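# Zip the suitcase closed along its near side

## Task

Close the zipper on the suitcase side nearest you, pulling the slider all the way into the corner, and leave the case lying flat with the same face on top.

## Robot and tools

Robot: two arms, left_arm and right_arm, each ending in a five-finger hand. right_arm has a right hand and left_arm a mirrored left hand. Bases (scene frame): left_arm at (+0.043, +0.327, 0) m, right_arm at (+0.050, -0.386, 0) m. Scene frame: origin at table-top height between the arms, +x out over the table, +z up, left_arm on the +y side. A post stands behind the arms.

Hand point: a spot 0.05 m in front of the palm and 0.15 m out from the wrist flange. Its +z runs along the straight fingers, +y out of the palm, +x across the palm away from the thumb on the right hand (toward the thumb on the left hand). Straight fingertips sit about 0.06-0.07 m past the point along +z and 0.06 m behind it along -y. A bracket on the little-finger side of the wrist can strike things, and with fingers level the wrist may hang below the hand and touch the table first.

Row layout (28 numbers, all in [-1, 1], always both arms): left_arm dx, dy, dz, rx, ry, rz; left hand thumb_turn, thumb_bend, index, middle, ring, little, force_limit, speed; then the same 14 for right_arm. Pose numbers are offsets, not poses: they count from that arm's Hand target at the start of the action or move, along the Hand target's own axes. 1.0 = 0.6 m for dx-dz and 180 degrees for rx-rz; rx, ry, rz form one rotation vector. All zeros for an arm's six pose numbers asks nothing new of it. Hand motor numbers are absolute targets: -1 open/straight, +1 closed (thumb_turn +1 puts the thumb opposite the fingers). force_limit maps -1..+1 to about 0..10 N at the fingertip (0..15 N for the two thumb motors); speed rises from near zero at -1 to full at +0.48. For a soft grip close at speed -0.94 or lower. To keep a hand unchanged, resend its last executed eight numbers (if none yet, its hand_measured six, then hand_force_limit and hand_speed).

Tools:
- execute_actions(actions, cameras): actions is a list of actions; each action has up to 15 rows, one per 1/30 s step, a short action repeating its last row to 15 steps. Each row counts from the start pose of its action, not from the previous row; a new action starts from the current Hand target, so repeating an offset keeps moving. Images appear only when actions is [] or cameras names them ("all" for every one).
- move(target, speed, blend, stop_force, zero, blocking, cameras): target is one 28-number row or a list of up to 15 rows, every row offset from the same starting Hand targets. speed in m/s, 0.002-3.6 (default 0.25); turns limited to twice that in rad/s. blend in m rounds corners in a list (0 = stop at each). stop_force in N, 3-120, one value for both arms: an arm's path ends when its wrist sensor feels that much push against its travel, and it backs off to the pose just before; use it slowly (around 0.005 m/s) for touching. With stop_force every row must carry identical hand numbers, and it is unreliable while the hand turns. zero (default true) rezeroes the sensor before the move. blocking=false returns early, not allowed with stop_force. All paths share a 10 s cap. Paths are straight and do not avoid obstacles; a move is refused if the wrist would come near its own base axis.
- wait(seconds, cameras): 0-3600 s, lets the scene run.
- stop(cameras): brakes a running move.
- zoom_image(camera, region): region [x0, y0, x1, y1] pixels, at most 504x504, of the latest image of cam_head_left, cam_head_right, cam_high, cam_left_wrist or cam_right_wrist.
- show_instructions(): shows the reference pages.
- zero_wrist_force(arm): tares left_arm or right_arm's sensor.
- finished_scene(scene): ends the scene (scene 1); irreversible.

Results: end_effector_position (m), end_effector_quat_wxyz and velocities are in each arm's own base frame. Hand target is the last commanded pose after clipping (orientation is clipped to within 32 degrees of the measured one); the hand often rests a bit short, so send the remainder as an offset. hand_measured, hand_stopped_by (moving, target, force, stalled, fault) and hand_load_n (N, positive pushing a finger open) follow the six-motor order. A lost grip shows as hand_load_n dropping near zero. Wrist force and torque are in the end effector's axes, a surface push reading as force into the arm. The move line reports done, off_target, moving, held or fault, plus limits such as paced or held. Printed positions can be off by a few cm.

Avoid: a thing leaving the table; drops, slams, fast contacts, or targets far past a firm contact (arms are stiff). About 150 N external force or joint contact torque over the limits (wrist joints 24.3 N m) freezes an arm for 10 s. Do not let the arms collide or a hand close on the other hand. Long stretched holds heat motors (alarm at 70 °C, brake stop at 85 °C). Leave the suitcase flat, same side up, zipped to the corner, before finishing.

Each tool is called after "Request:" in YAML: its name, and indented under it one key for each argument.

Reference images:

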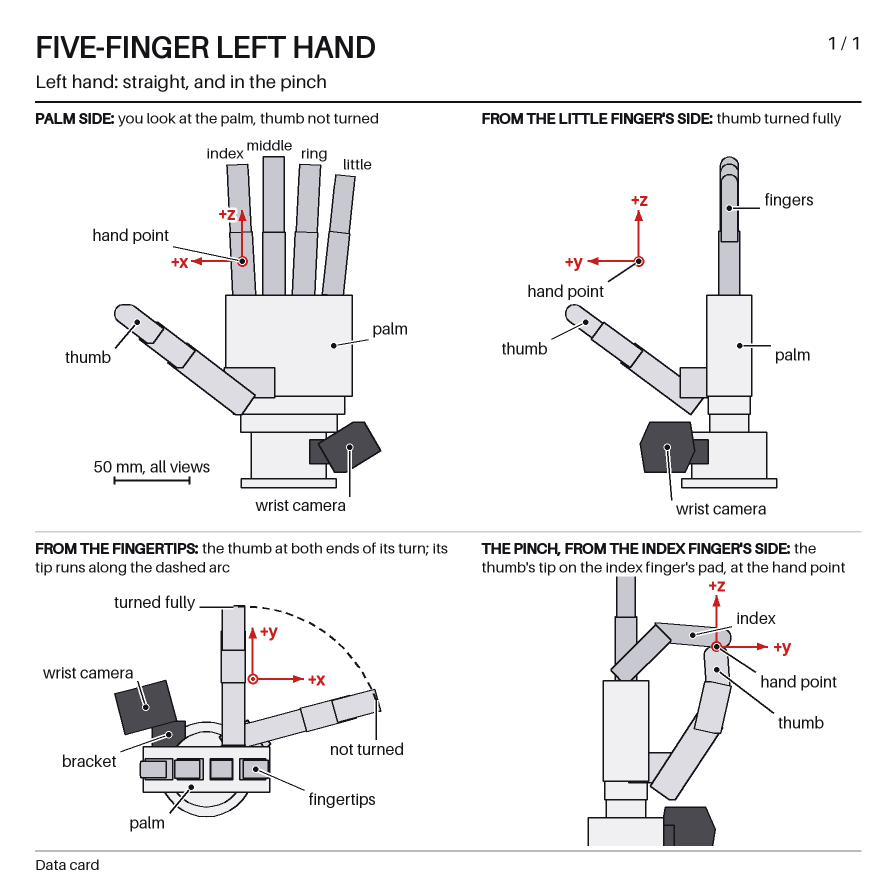

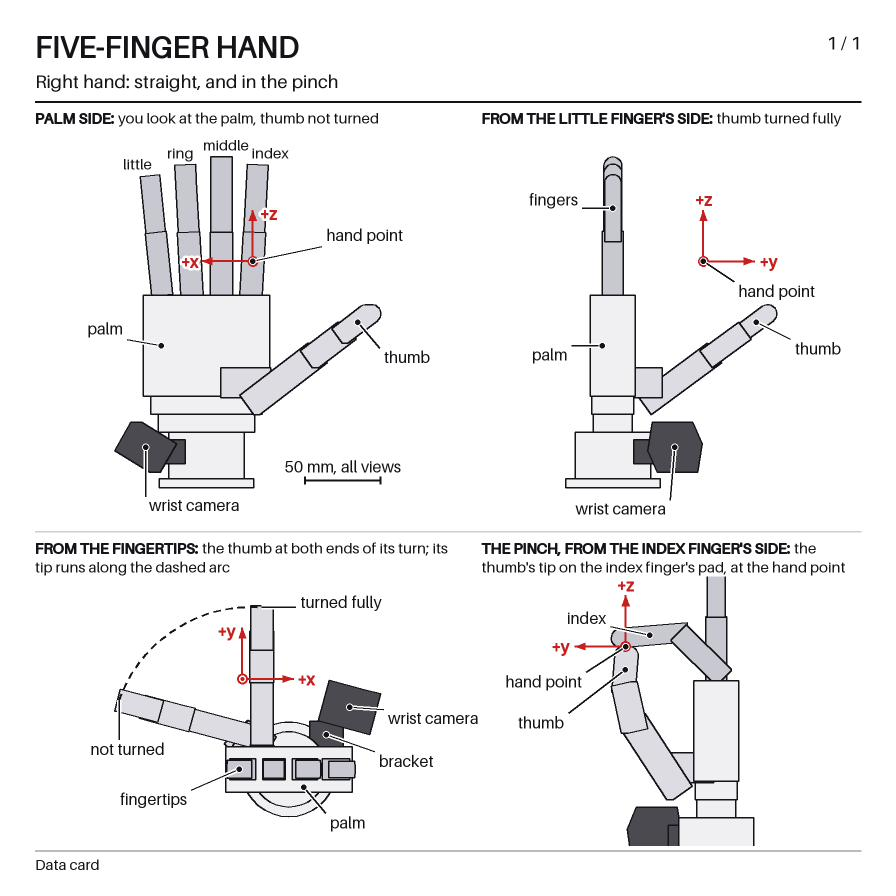

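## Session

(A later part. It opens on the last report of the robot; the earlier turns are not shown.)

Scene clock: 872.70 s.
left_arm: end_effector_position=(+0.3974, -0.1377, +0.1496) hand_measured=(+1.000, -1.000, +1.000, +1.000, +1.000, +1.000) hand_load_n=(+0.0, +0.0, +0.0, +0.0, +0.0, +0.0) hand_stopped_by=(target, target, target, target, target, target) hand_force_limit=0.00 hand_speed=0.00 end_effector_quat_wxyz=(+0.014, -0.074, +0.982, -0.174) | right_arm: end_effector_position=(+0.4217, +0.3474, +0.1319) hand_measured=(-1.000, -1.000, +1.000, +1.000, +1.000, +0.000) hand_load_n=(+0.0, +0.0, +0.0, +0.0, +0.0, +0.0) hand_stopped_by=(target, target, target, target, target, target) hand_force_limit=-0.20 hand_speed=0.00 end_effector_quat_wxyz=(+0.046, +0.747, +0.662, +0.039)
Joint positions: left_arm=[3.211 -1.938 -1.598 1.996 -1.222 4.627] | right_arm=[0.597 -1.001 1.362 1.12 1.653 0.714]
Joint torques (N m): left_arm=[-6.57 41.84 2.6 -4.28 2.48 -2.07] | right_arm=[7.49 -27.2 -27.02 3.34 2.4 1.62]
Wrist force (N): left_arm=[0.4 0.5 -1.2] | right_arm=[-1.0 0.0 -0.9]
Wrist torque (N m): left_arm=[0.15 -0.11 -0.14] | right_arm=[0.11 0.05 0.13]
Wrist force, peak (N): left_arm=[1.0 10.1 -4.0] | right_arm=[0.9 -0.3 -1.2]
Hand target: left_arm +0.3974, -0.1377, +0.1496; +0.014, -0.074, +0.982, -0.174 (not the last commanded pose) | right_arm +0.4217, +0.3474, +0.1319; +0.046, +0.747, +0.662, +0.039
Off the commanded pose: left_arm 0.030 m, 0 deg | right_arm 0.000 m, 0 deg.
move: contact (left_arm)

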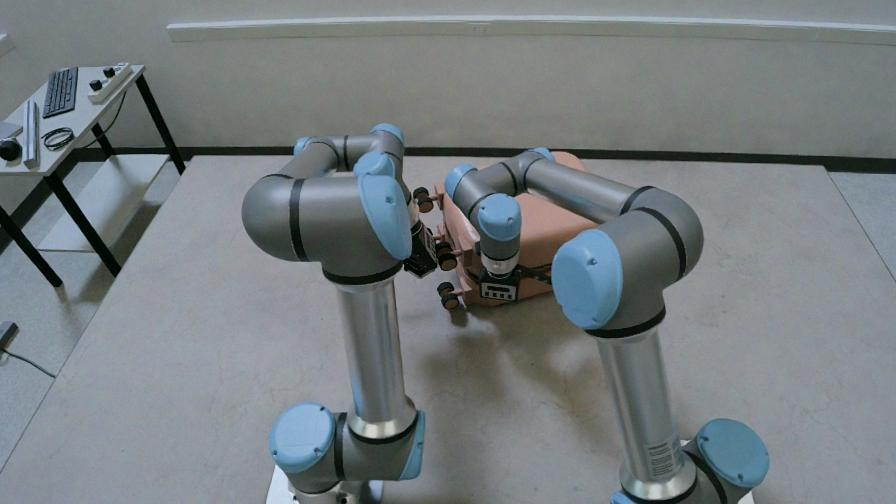

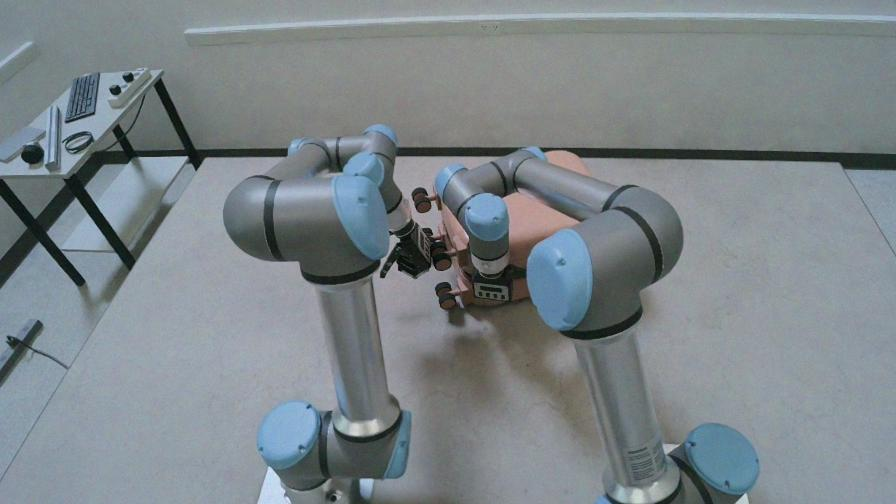

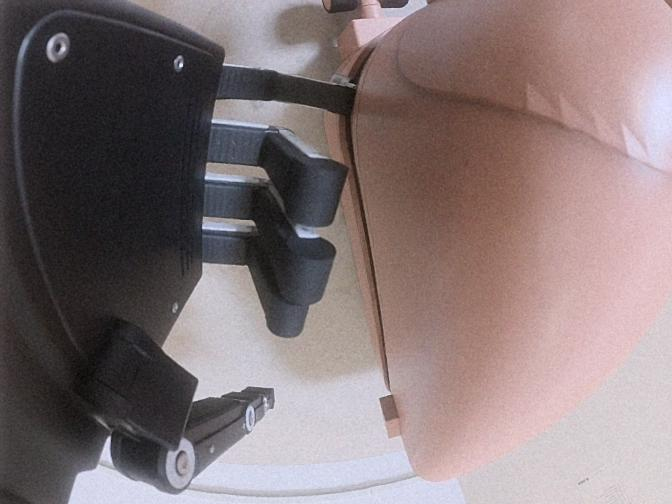

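Request:
move:
  target: [0,-0.0018,0.0006,0,0,0,1,-1,1,1,1,1,0,0,0.0085,-0.0057,-0.001,0,-0.0027,0.022,-1,-1,1,1,1,0,-0.2,0]
  speed: 0.015
  cameras: ["cam_head_left","cam_right_wrist"]

Request:
zoom_image:
  camera: "cam_right_wrist"
  region: [320, 20, 440, 140]

Request:
zoom_image:
  camera: "cam_head_left"
  region: [460, 245, 510, 295]

Scene clock: 876.10 s.
left_arm: end_effector_position=(+0.3976, -0.1389, +0.1496) hand_measured=(+1.000, -1.000, +1.000, +1.000, +1.000, +1.000) hand_load_n=(+0.0, +0.0, +0.0, +0.0, +0.0, +0.0) hand_stopped_by=(target, target, target, target, target, target) hand_force_limit=0.00 hand_speed=0.00 end_effector_quat_wxyz=(+0.014, -0.074, +0.982, -0.174) | right_arm: end_effector_position=(+0.4189, +0.3529, +0.1321) hand_measured=(-1.000, -1.000, +1.000, +1.000, +1.000, +0.000) hand_load_n=(+0.0, +0.0, +0.0, +0.0, +0.0, +0.5) hand_stopped_by=(target, target, target, target, target, target) hand_force_limit=-0.20 hand_speed=0.00 end_effector_quat_wxyz=(+0.048, +0.770, +0.636, +0.037)
Joint positions: left_arm=[3.208 -1.939 -1.597 1.996 -1.222 4.624] | right_arm=[0.615 -0.979 1.328 1.14 1.66 0.802]
Joint torques (N m): left_arm=[-16.73 17.32 28.18 -1.52 0.43 -1.72] | right_arm=[2.29 -34.35 -23 -0.64 1.27 -1.7]
Wrist force (N): left_arm=[-4.0 10.2 -3.5] | right_arm=[-13.2 -8.5 -2.1]
Wrist torque (N m): left_arm=[0.82 -0.06 -0.74] | right_arm=[-0.40 0.40 -0.54]
Wrist force, peak (N): left_arm=[-4.1 10.3 -4.1] | right_arm=[-13.3 -8.6 -1.9]
Hand target: left_arm +0.3976, -0.1389, +0.1496; +0.014, -0.074, +0.982, -0.174 | right_arm +0.4189, +0.3528, +0.1321; +0.048, +0.770, +0.636, +0.037
Off the commanded pose: left_arm 0.000 m, 0 deg | right_arm 0.000 m, 0 deg.
move: done

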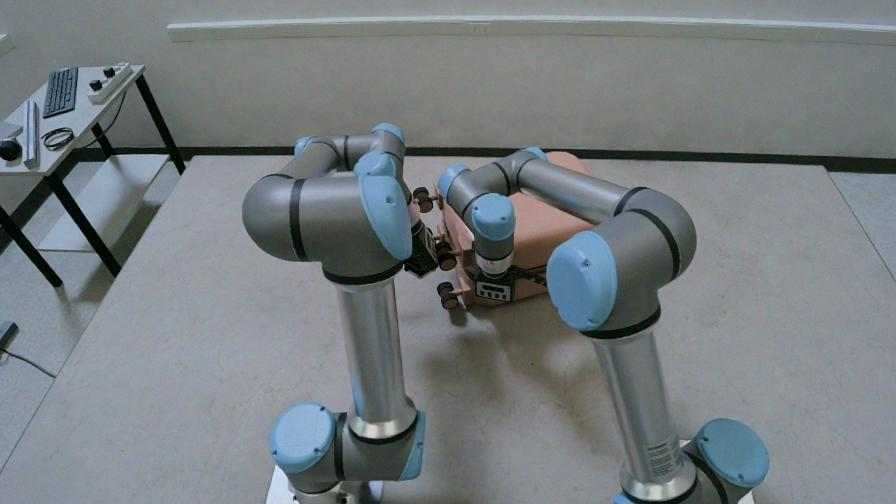

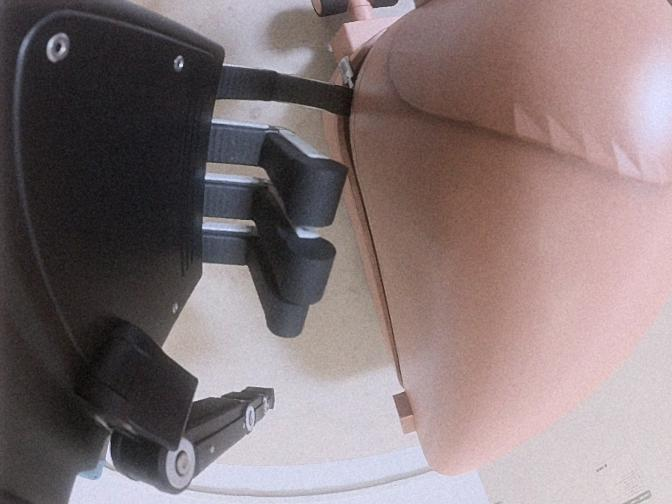

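Scaled by 4.200 from the camera's image (finer frame: 960x720).

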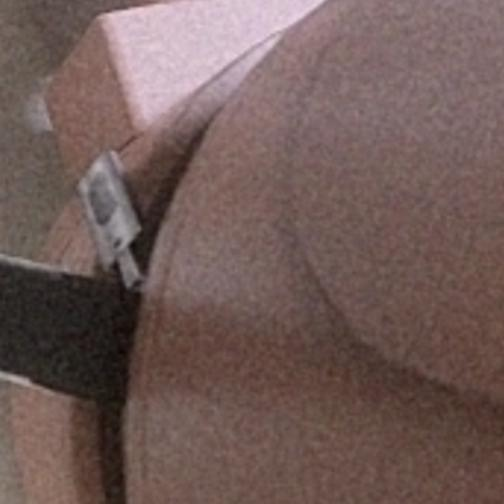

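Scaled by 10.080 from the camera's image (finer frame: 1280x720).

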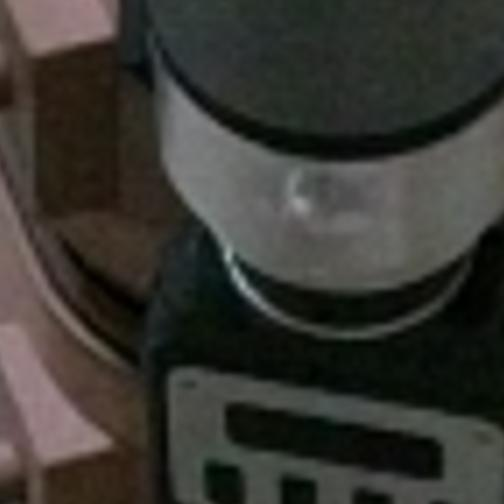

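Request:
move:
  target: [0,0,0,0,0,0,1,-1,1,1,1,1,0,0,0.0083,0.0015,0.0,0,0,0,-1,-1,1,1,1,0,-0.2,0]
  speed: 0.012
  cameras: ["cam_head_left","cam_right_wrist"]

Request:
zoom_image:
  camera: "cam_right_wrist"
  region: [320, 20, 440, 140]

Request:
zoom_image:
  camera: "cam_head_left"
  region: [460, 245, 510, 295]

Scene clock: 877.63 s.
left_arm: end_effector_position=(+0.3976, -0.1389, +0.1496) hand_measured=(+1.000, -1.000, +1.000, +1.000, +1.000, +1.000) hand_load_n=(+0.0, -0.5, +0.0, +0.5, +0.0, +0.0) hand_stopped_by=(target, target, target, target, target, target) hand_force_limit=0.00 hand_speed=0.00 end_effector_quat_wxyz=(+0.014, -0.074, +0.982, -0.174) | right_arm: end_effector_position=(+0.4207, +0.3577, +0.1322) hand_measured=(-1.000, -1.000, +1.000, +1.000, +1.000, +0.000) hand_load_n=(+0.0, +0.0, +0.0, +0.0, +0.0, +1.5) hand_stopped_by=(target, target, target, target, target, target) hand_force_limit=-0.20 hand_speed=0.00 end_effector_quat_wxyz=(+0.048, +0.770, +0.636, +0.037)
Joint positions: left_arm=[3.208 -1.939 -1.597 1.996 -1.222 4.624] | right_arm=[0.621 -0.968 1.31 1.148 1.661 0.807]
Joint torques (N m): left_arm=[-13.54 18.04 25.09 -4.57 2.25 -0.12] | right_arm=[-5.65 -44.06 -12.96 -3.17 2.45 0.11]
Wrist force (N): left_arm=[-7.3 11.0 -4.4] | right_arm=[-14.4 -15.4 -3.5]
Wrist torque (N m): left_arm=[0.83 -0.10 -1.01] | right_arm=[-0.61 0.37 -0.93]
Wrist force, peak (N): left_arm=[-9.6 14.4 -5.5] | right_arm=[-20.8 -10.3 -1.4]
Hand target: left_arm +0.3976, -0.1389, +0.1496; +0.014, -0.074, +0.982, -0.174 | right_arm +0.4207, +0.3576, +0.1322; +0.048, +0.770, +0.636, +0.037
Off the commanded pose: left_arm 0.000 m, 0 deg | right_arm 0.000 m, 0 deg.
move: done

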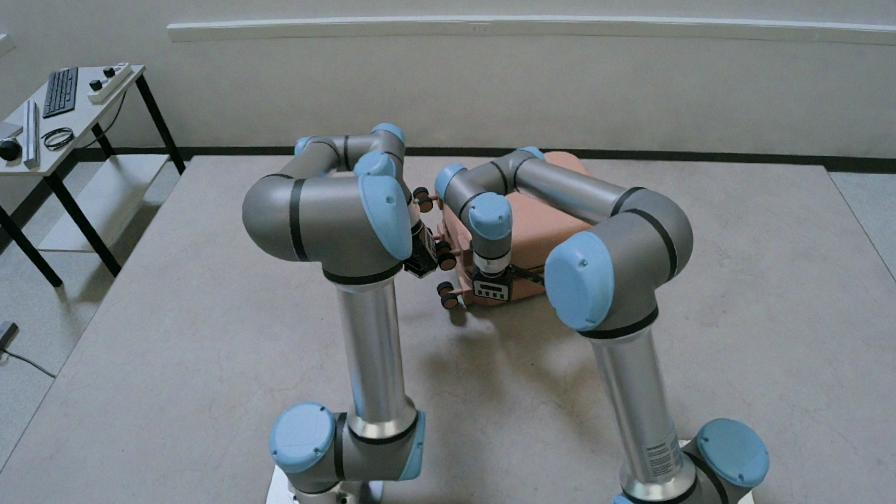

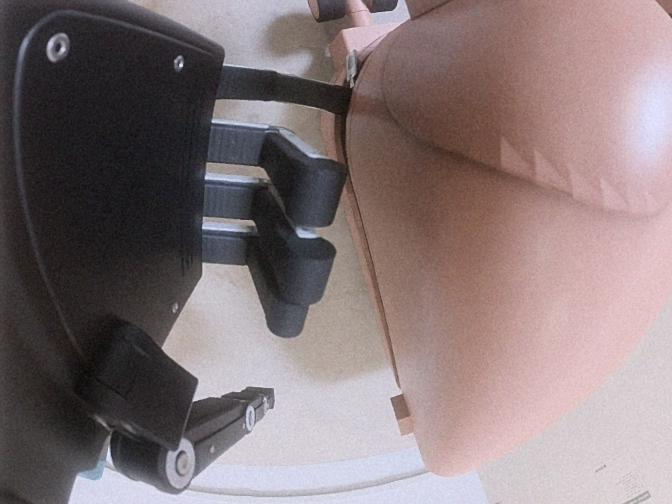

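Scaled by 4.200 from the camera's image (finer frame: 960x720).

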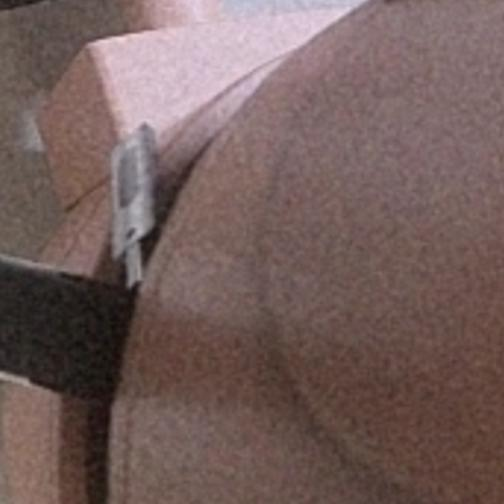

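Scaled by 10.080 from the camera's image (finer frame: 1280x720).

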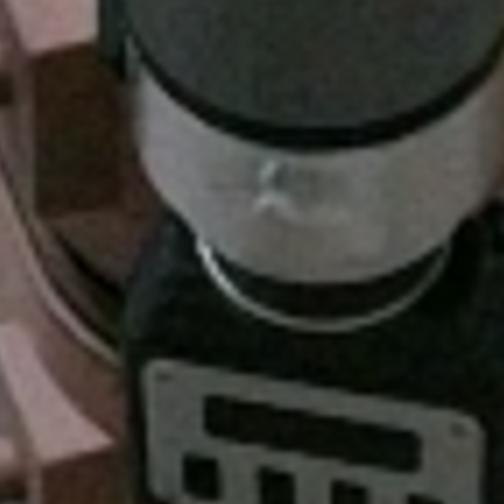

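Request:
move:
  target: [0,0,0,0,0,0,1,-1,1,1,1,1,0,0,0.0083,0.0003,0.0,0,0,0,-1,-1,1,1,1,0,-0.2,0]
  speed: 0.012
  cameras: ["cam_head_left","cam_right_wrist"]

Request:
zoom_image:
  camera: "cam_right_wrist"
  region: [320, 20, 440, 140]

Request:
zoom_image:
  camera: "cam_head_left"
  region: [460, 245, 510, 295]

Scene clock: 878.80 s.
left_arm: end_effector_position=(+0.3976, -0.1389, +0.1496) hand_measured=(+1.000, -1.000, +1.000, +1.000, +1.000, +1.000) hand_load_n=(+0.0, +0.0, +0.5, +0.0, +0.0, +0.0) hand_stopped_by=(target, target, target, target, target, target) hand_force_limit=0.00 hand_speed=0.00 end_effector_quat_wxyz=(+0.014, -0.074, +0.982, -0.174) | right_arm: end_effector_position=(+0.4219, +0.3625, +0.1322) hand_measured=(-1.000, -1.000, +1.000, +1.000, +1.000, +0.000) hand_load_n=(+0.0, +0.5, +0.0, +0.0, +0.0, +1.0) hand_stopped_by=(target, target, target, target, target, target) hand_force_limit=-0.20 hand_speed=0.00 end_effector_quat_wxyz=(+0.048, +0.770, +0.636, +0.037)
Joint positions: left_arm=[3.208 -1.939 -1.597 1.996 -1.222 4.624] | right_arm=[0.627 -0.957 1.292 1.155 1.661 0.814]
Joint torques (N m): left_arm=[-11.19 20.16 22.89 -4.26 4.22 0.97] | right_arm=[0.31 -45.17 -14.36 -2.21 0.8 -0.82]
Wrist force (N): left_arm=[-6.6 10.3 -4.7] | right_arm=[-18.3 -5.8 -0.2]
Wrist torque (N m): left_arm=[0.86 -0.09 -0.93] | right_arm=[-0.12 0.30 -0.44]
Wrist force, peak (N): left_arm=[-11.1 16.1 -6.6] | right_arm=[-23.9 -9.4 -0.9]
Hand target: left_arm +0.3976, -0.1389, +0.1496; +0.014, -0.074, +0.982, -0.174 | right_arm +0.4219, +0.3624, +0.1322; +0.048, +0.770, +0.636, +0.037
Off the commanded pose: left_arm 0.000 m, 0 deg | right_arm 0.000 m, 0 deg.
move: done

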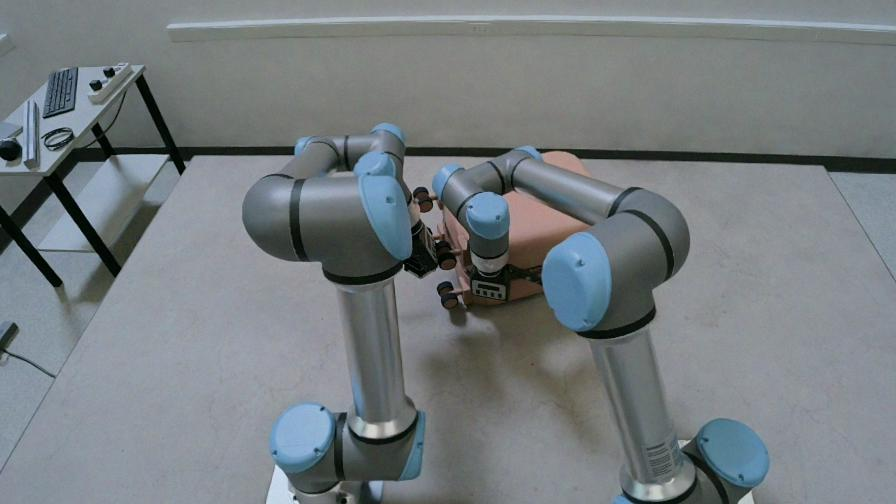

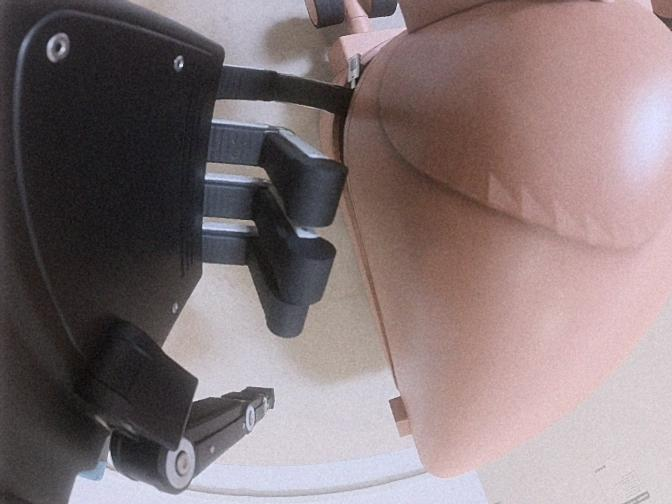

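Scaled by 4.200 from the camera's image (finer frame: 960x720).

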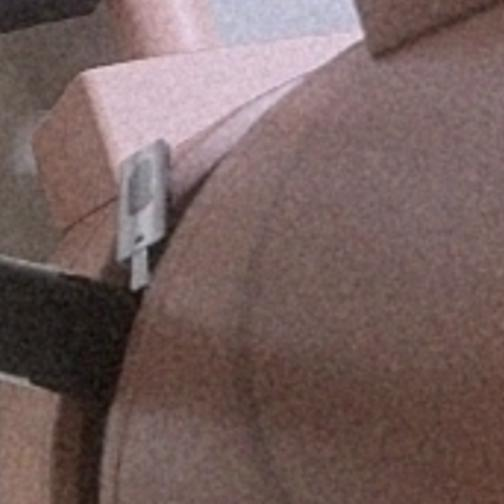

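Scaled by 10.080 from the camera's image (finer frame: 1280x720).

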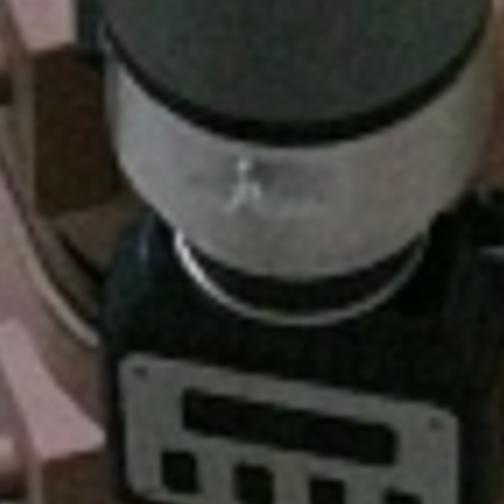

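Request:
move:
  target: [0,0,0,0,0,0,1,-1,1,1,1,1,0,0,0.0078,0.0026,0.0003,0,0,0,-1,-1,1,1,1,0,-0.2,0]
  speed: 0.012
  cameras: ["cam_head_left","cam_right_wrist"]

Request:
zoom_image:
  camera: "cam_right_wrist"
  region: [320, 20, 440, 140]

Request:
zoom_image:
  camera: "cam_head_left"
  region: [460, 245, 510, 295]

Scene clock: 879.90 s.
left_arm: end_effector_position=(+0.3976, -0.1389, +0.1496) hand_measured=(+1.000, -1.000, +1.000, +1.000, +1.000, +1.000) hand_load_n=(+0.0, +0.0, +0.0, +0.0, +0.0, +0.0) hand_stopped_by=(target, target, target, target, target, target) hand_force_limit=0.00 hand_speed=0.00 end_effector_quat_wxyz=(+0.014, -0.074, +0.982, -0.174) | right_arm: end_effector_position=(+0.4243, +0.3668, +0.1322) hand_measured=(-1.000, -1.000, +1.000, +1.000, +1.000, +0.000) hand_load_n=(+0.0, -0.5, +0.5, +0.0, +0.0, +1.0) hand_stopped_by=(target, target, target, target, target, target) hand_force_limit=-0.20 hand_speed=0.00 end_effector_quat_wxyz=(+0.048, +0.770, +0.636, +0.037)
Joint positions: left_arm=[3.208 -1.939 -1.597 1.996 -1.222 4.624] | right_arm=[0.631 -0.946 1.273 1.163 1.662 0.817]
Joint torques (N m): left_arm=[-9.03 20.7 20.41 -2.25 4.23 2.03] | right_arm=[2.48 -45.32 -13.47 -3.22 1.19 0.22]
Wrist force (N): left_arm=[-8.3 12.5 -5.8] | right_arm=[-19.2 -11.4 -1.7]
Wrist torque (N m): left_arm=[0.99 -0.09 -1.18] | right_arm=[-0.43 0.39 -0.74]
Wrist force, peak (N): left_arm=[-10.3 15.9 -6.8] | right_arm=[-22.1 -10.0 -0.9]
Hand target: left_arm +0.3976, -0.1389, +0.1496; +0.014, -0.074, +0.982, -0.174 | right_arm +0.4243, +0.3667, +0.1322; +0.048, +0.770, +0.636, +0.037
Off the commanded pose: left_arm 0.000 m, 0 deg | right_arm 0.000 m, 0 deg.
move: done

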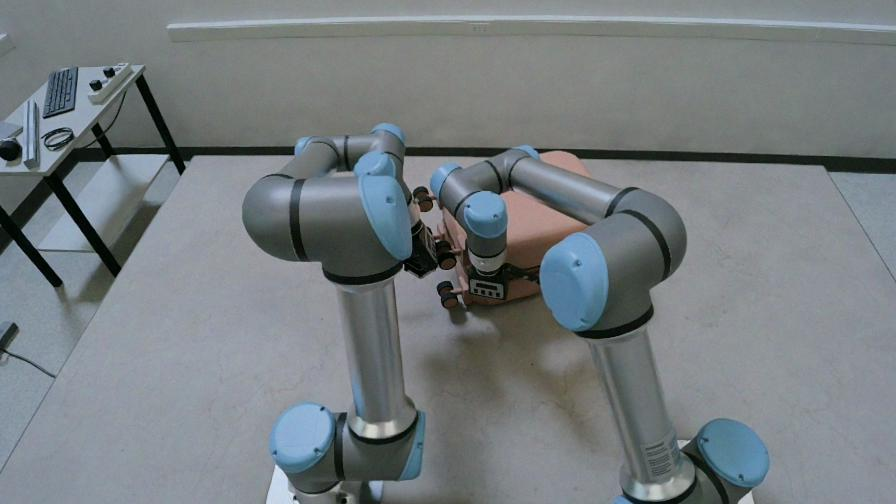

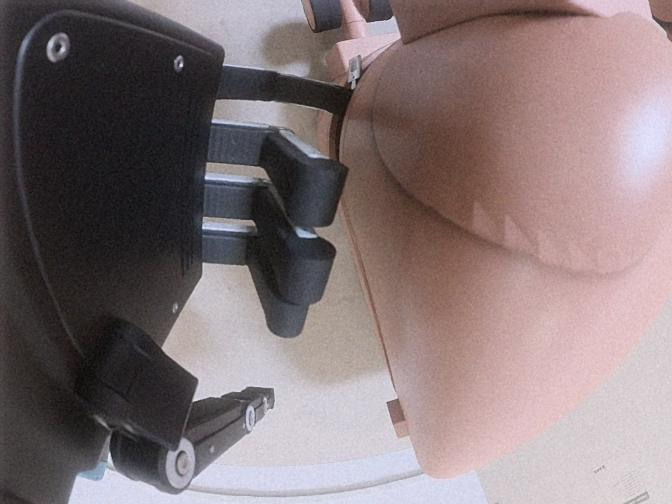

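Scaled by 4.200 from the camera's image (finer frame: 960x720).

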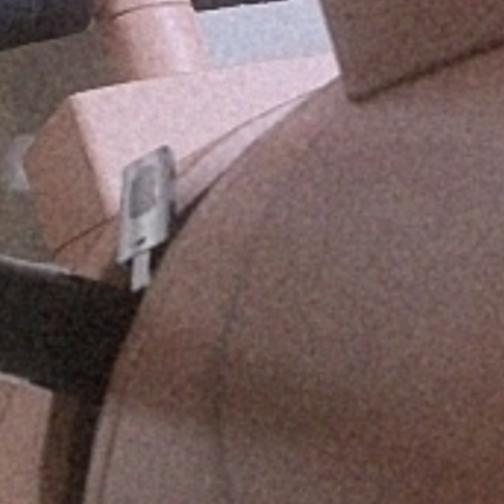

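Scaled by 10.080 from the camera's image (finer frame: 1280x720).

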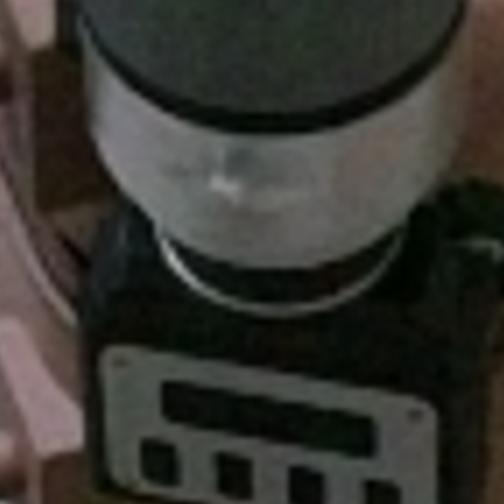

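Request:
move:
  target: [0,0,0,0,0,0,1,-1,1,1,1,1,0,0,0.0092,-0.0163,-0.002,0,-0.00677,0.05514,-1,-1,1,1,1,0,-0.2,0]
  speed: 0.1
  cameras: ["cam_head_left","cam_right_wrist"]

Request:
zoom_image:
  camera: "cam_right_wrist"
  region: [320, 20, 440, 140]

Request:
zoom_image:
  camera: "cam_head_left"
  region: [460, 245, 510, 295]

Scene clock: 882.27 s.
left_arm: end_effector_position=(+0.3976, -0.1389, +0.1496) hand_measured=(+1.000, -1.000, +1.000, +1.000, +1.000, +1.000) hand_load_n=(+0.0, +0.0, +0.0, +0.0, +0.0, +0.0) hand_stopped_by=(target, target, target, target, target, target) hand_force_limit=0.00 hand_speed=0.00 end_effector_quat_wxyz=(+0.014, -0.074, +0.982, -0.174) | right_arm: end_effector_position=(+0.4157, +0.3741, +0.1321) hand_measured=(-1.000, -1.000, +1.000, +1.000, +1.000, +0.000) hand_load_n=(+0.0, +0.0, +0.0, +0.0, +0.5, +1.5) hand_stopped_by=(target, target, target, target, target, target) hand_force_limit=-0.20 hand_speed=0.00 end_effector_quat_wxyz=(+0.051, +0.822, +0.566, +0.033)
Joint positions: left_arm=[3.208 -1.939 -1.597 1.996 -1.222 4.624] | right_arm=[0.662 -0.903 1.206 1.207 1.677 1.023]
Joint torques (N m): left_arm=[-4.18 23.27 15.27 -5.01 4.19 2.07] | right_arm=[-7.89 -49.38 -10.53 -0.97 -0.04 0.05]
Wrist force (N): left_arm=[-6.5 8.8 -4.9] | right_arm=[-8.6 -4.9 -0.8]
Wrist torque (N m): left_arm=[0.73 -0.14 -0.87] | right_arm=[-0.05 -0.03 -0.19]
Wrist force, peak (N): left_arm=[-9.8 13.8 -6.1] | right_arm=[-21.1 -11.7 -1.7]
Hand target: left_arm +0.3976, -0.1389, +0.1496; +0.014, -0.074, +0.982, -0.174 | right_arm +0.4156, +0.3740, +0.1322; +0.051, +0.822, +0.566, +0.033
Off the commanded pose: left_arm 0.000 m, 0 deg | right_arm 0.000 m, 0 deg.
move: done

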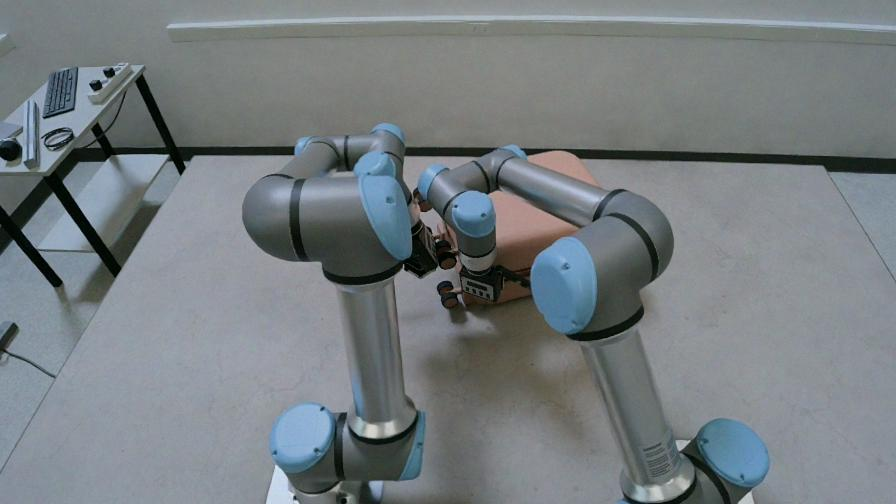

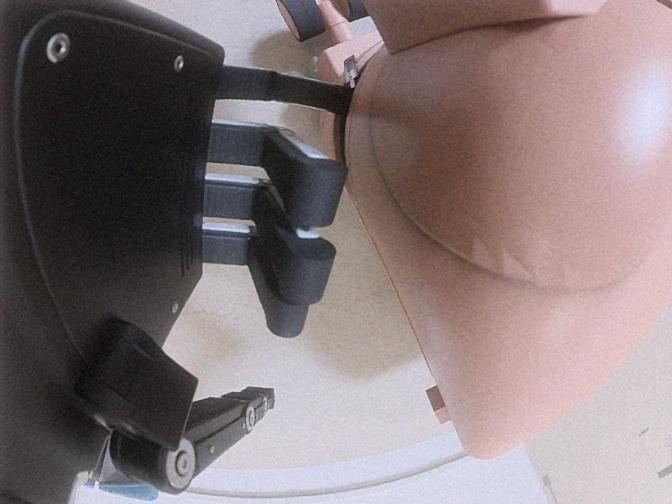

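Scaled by 4.200 from the camera's image (finer frame: 960x720).

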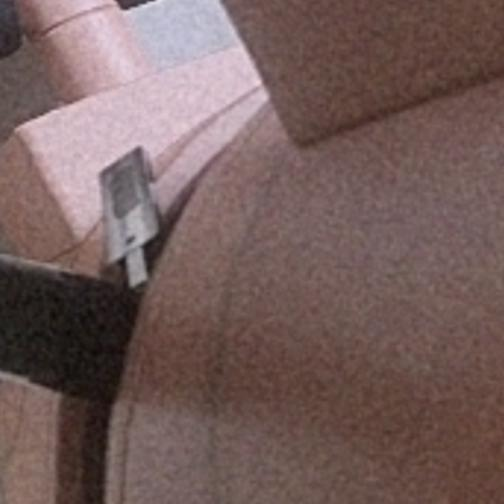

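Scaled by 10.080 from the camera's image (finer frame: 1280x720).

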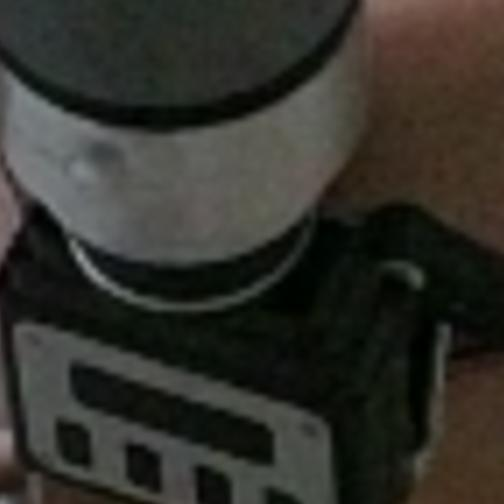

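Request:
move:
  target: [0,0,0,0,0,0,1,-1,1,1,1,1,0,0,0.0100,0.0030,0.0003,0,0,0,-1,-1,1,1,1,0,-0.2,0]
  speed: 0.018
  cameras: ["cam_head_right","cam_right_wrist"]

Request:
zoom_image:
  camera: "cam_right_wrist"
  region: [320, 20, 440, 140]

Request:
zoom_image:
  camera: "cam_head_right"
  region: [420, 230, 500, 310]

Scene clock: 883.33 s.
left_arm: end_effector_position=(+0.3976, -0.1389, +0.1496) hand_measured=(+1.000, -1.000, +1.000, +1.000, +1.000, +1.000) hand_load_n=(+0.0, +0.0, +0.0, -0.5, +0.0, +0.0) hand_stopped_by=(target, target, target, target, target, target) hand_force_limit=0.00 hand_speed=0.00 end_effector_quat_wxyz=(+0.014, -0.074, +0.982, -0.174) | right_arm: end_effector_position=(+0.4195, +0.3790, +0.1322) hand_measured=(-1.000, -1.000, +1.000, +1.000, +1.000, +0.000) hand_load_n=(+0.0, +0.0, +0.0, +0.0, +0.0, +1.0) hand_stopped_by=(target, target, target, target, target, target) hand_force_limit=-0.20 hand_speed=0.00 end_effector_quat_wxyz=(+0.051, +0.822, +0.566, +0.033)
Joint positions: left_arm=[3.208 -1.939 -1.597 1.996 -1.222 4.624] | right_arm=[0.664 -0.887 1.179 1.218 1.677 1.026]
Joint torques (N m): left_arm=[-1.47 24.54 13.66 -4.41 4.2 1.99] | right_arm=[2.83 -49.48 -10.21 -1.59 2.46 0.63]
Wrist force (N): left_arm=[-5.8 9.0 -5.0] | right_arm=[-9.0 -6.2 -1.3]
Wrist torque (N m): left_arm=[0.79 -0.19 -0.84] | right_arm=[-0.11 -0.08 -0.32]
Wrist force, peak (N): left_arm=[-8.1 12.1 -5.9] | right_arm=[-13.2 -14.8 -3.6]
Hand target: left_arm +0.3976, -0.1389, +0.1496; +0.014, -0.074, +0.982, -0.174 | right_arm +0.4195, +0.3790, +0.1322; +0.051, +0.822, +0.566, +0.033
Off the commanded pose: left_arm 0.000 m, 0 deg | right_arm 0.000 m, 0 deg.
move: done

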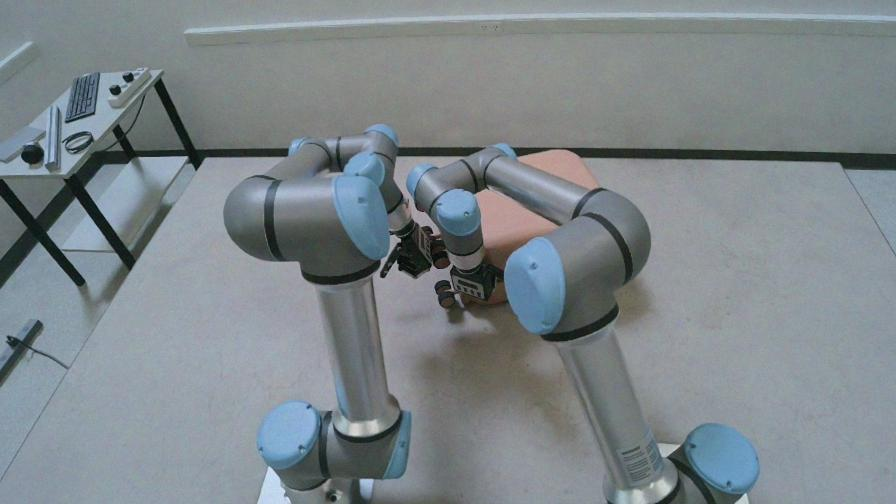

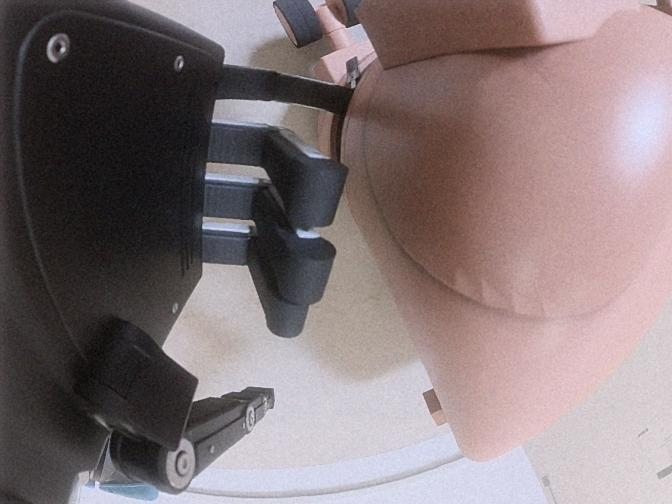

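Scaled by 4.200 from the camera's image (finer frame: 960x720).

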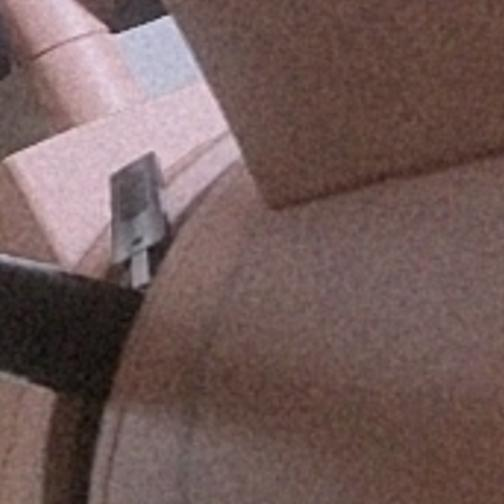

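Scaled by 6.300 from the camera's image (finer frame: 1280x720).

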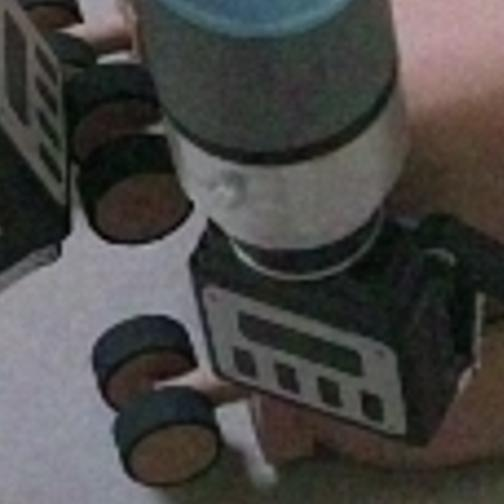

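Request:
move:
  target: [0,0,0,0,0,0,1,-1,1,1,1,1,0,0,0.0105,0.0034,0.0004,0,0,0,-1,-1,1,1,1,0,-0.2,0]
  speed: 0.018
  cameras: ["cam_head_left","cam_right_wrist"]

Request:
zoom_image:
  camera: "cam_right_wrist"
  region: [320, 20, 440, 140]

Scene clock: 884.43 s.
left_arm: end_effector_position=(+0.3976, -0.1389, +0.1496) hand_measured=(+1.000, -1.000, +1.000, +1.000, +1.000, +1.000) hand_load_n=(+0.0, +0.0, +0.0, +0.0, +0.0, +0.0) hand_stopped_by=(target, target, target, target, target, target) hand_force_limit=0.00 hand_speed=0.00 end_effector_quat_wxyz=(+0.014, -0.074, +0.982, -0.174) | right_arm: end_effector_position=(+0.4237, +0.3842, +0.1321) hand_measured=(-1.000, -1.000, +1.000, +1.000, +1.000, +0.000) hand_load_n=(+0.0, +0.0, +0.0, +0.0, +0.0, +0.5) hand_stopped_by=(target, target, target, target, target, target) hand_force_limit=-0.20 hand_speed=0.00 end_effector_quat_wxyz=(+0.051, +0.822, +0.566, +0.033)
Joint positions: left_arm=[3.208 -1.939 -1.597 1.996 -1.222 4.624] | right_arm=[0.667 -0.87 1.15 1.231 1.677 1.029]
Joint torques (N m): left_arm=[-0.09 25.49 10.73 -1.95 0.11 2.1] | right_arm=[-2.38 -48.06 -7.16 0.27 2.35 1.04]
Wrist force (N): left_arm=[-0.7 1.7 -1.6] | right_arm=[-1.3 -5.6 -2.6]
Wrist torque (N m): left_arm=[0.20 -0.16 -0.11] | right_arm=[0.02 -0.04 -0.25]
Wrist force, peak (N): left_arm=[-7.4 11.2 -5.5] | right_arm=[-19.0 -9.4 -1.6]
Hand target: left_arm +0.3976, -0.1389, +0.1496; +0.014, -0.074, +0.982, -0.174 | right_arm +0.4236, +0.3841, +0.1322; +0.051, +0.822, +0.566, +0.033
Off the commanded pose: left_arm 0.000 m, 0 deg | right_arm 0.000 m, 0 deg.
move: done

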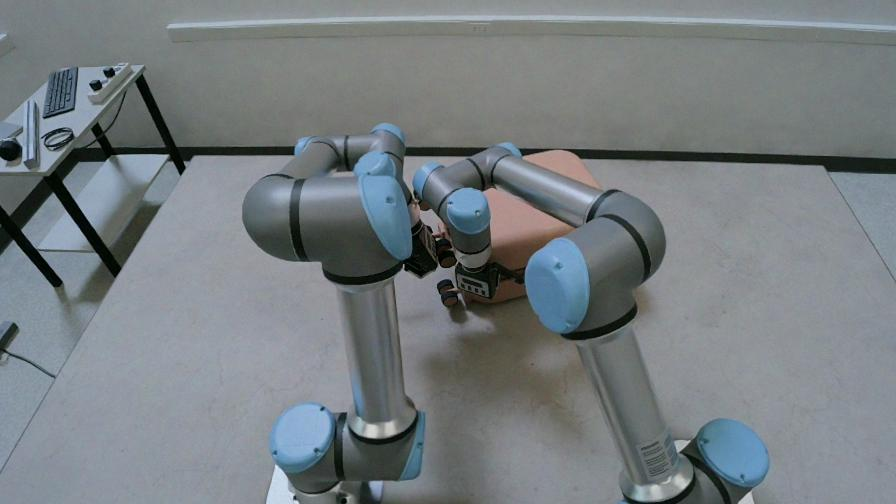

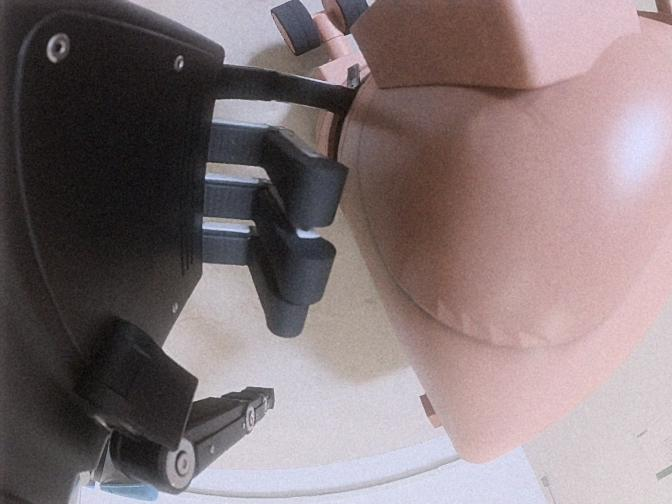

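Scaled by 4.200 from the camera's image (finer frame: 960x720).

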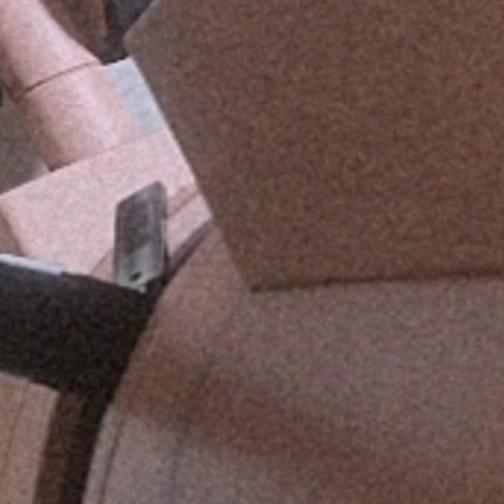

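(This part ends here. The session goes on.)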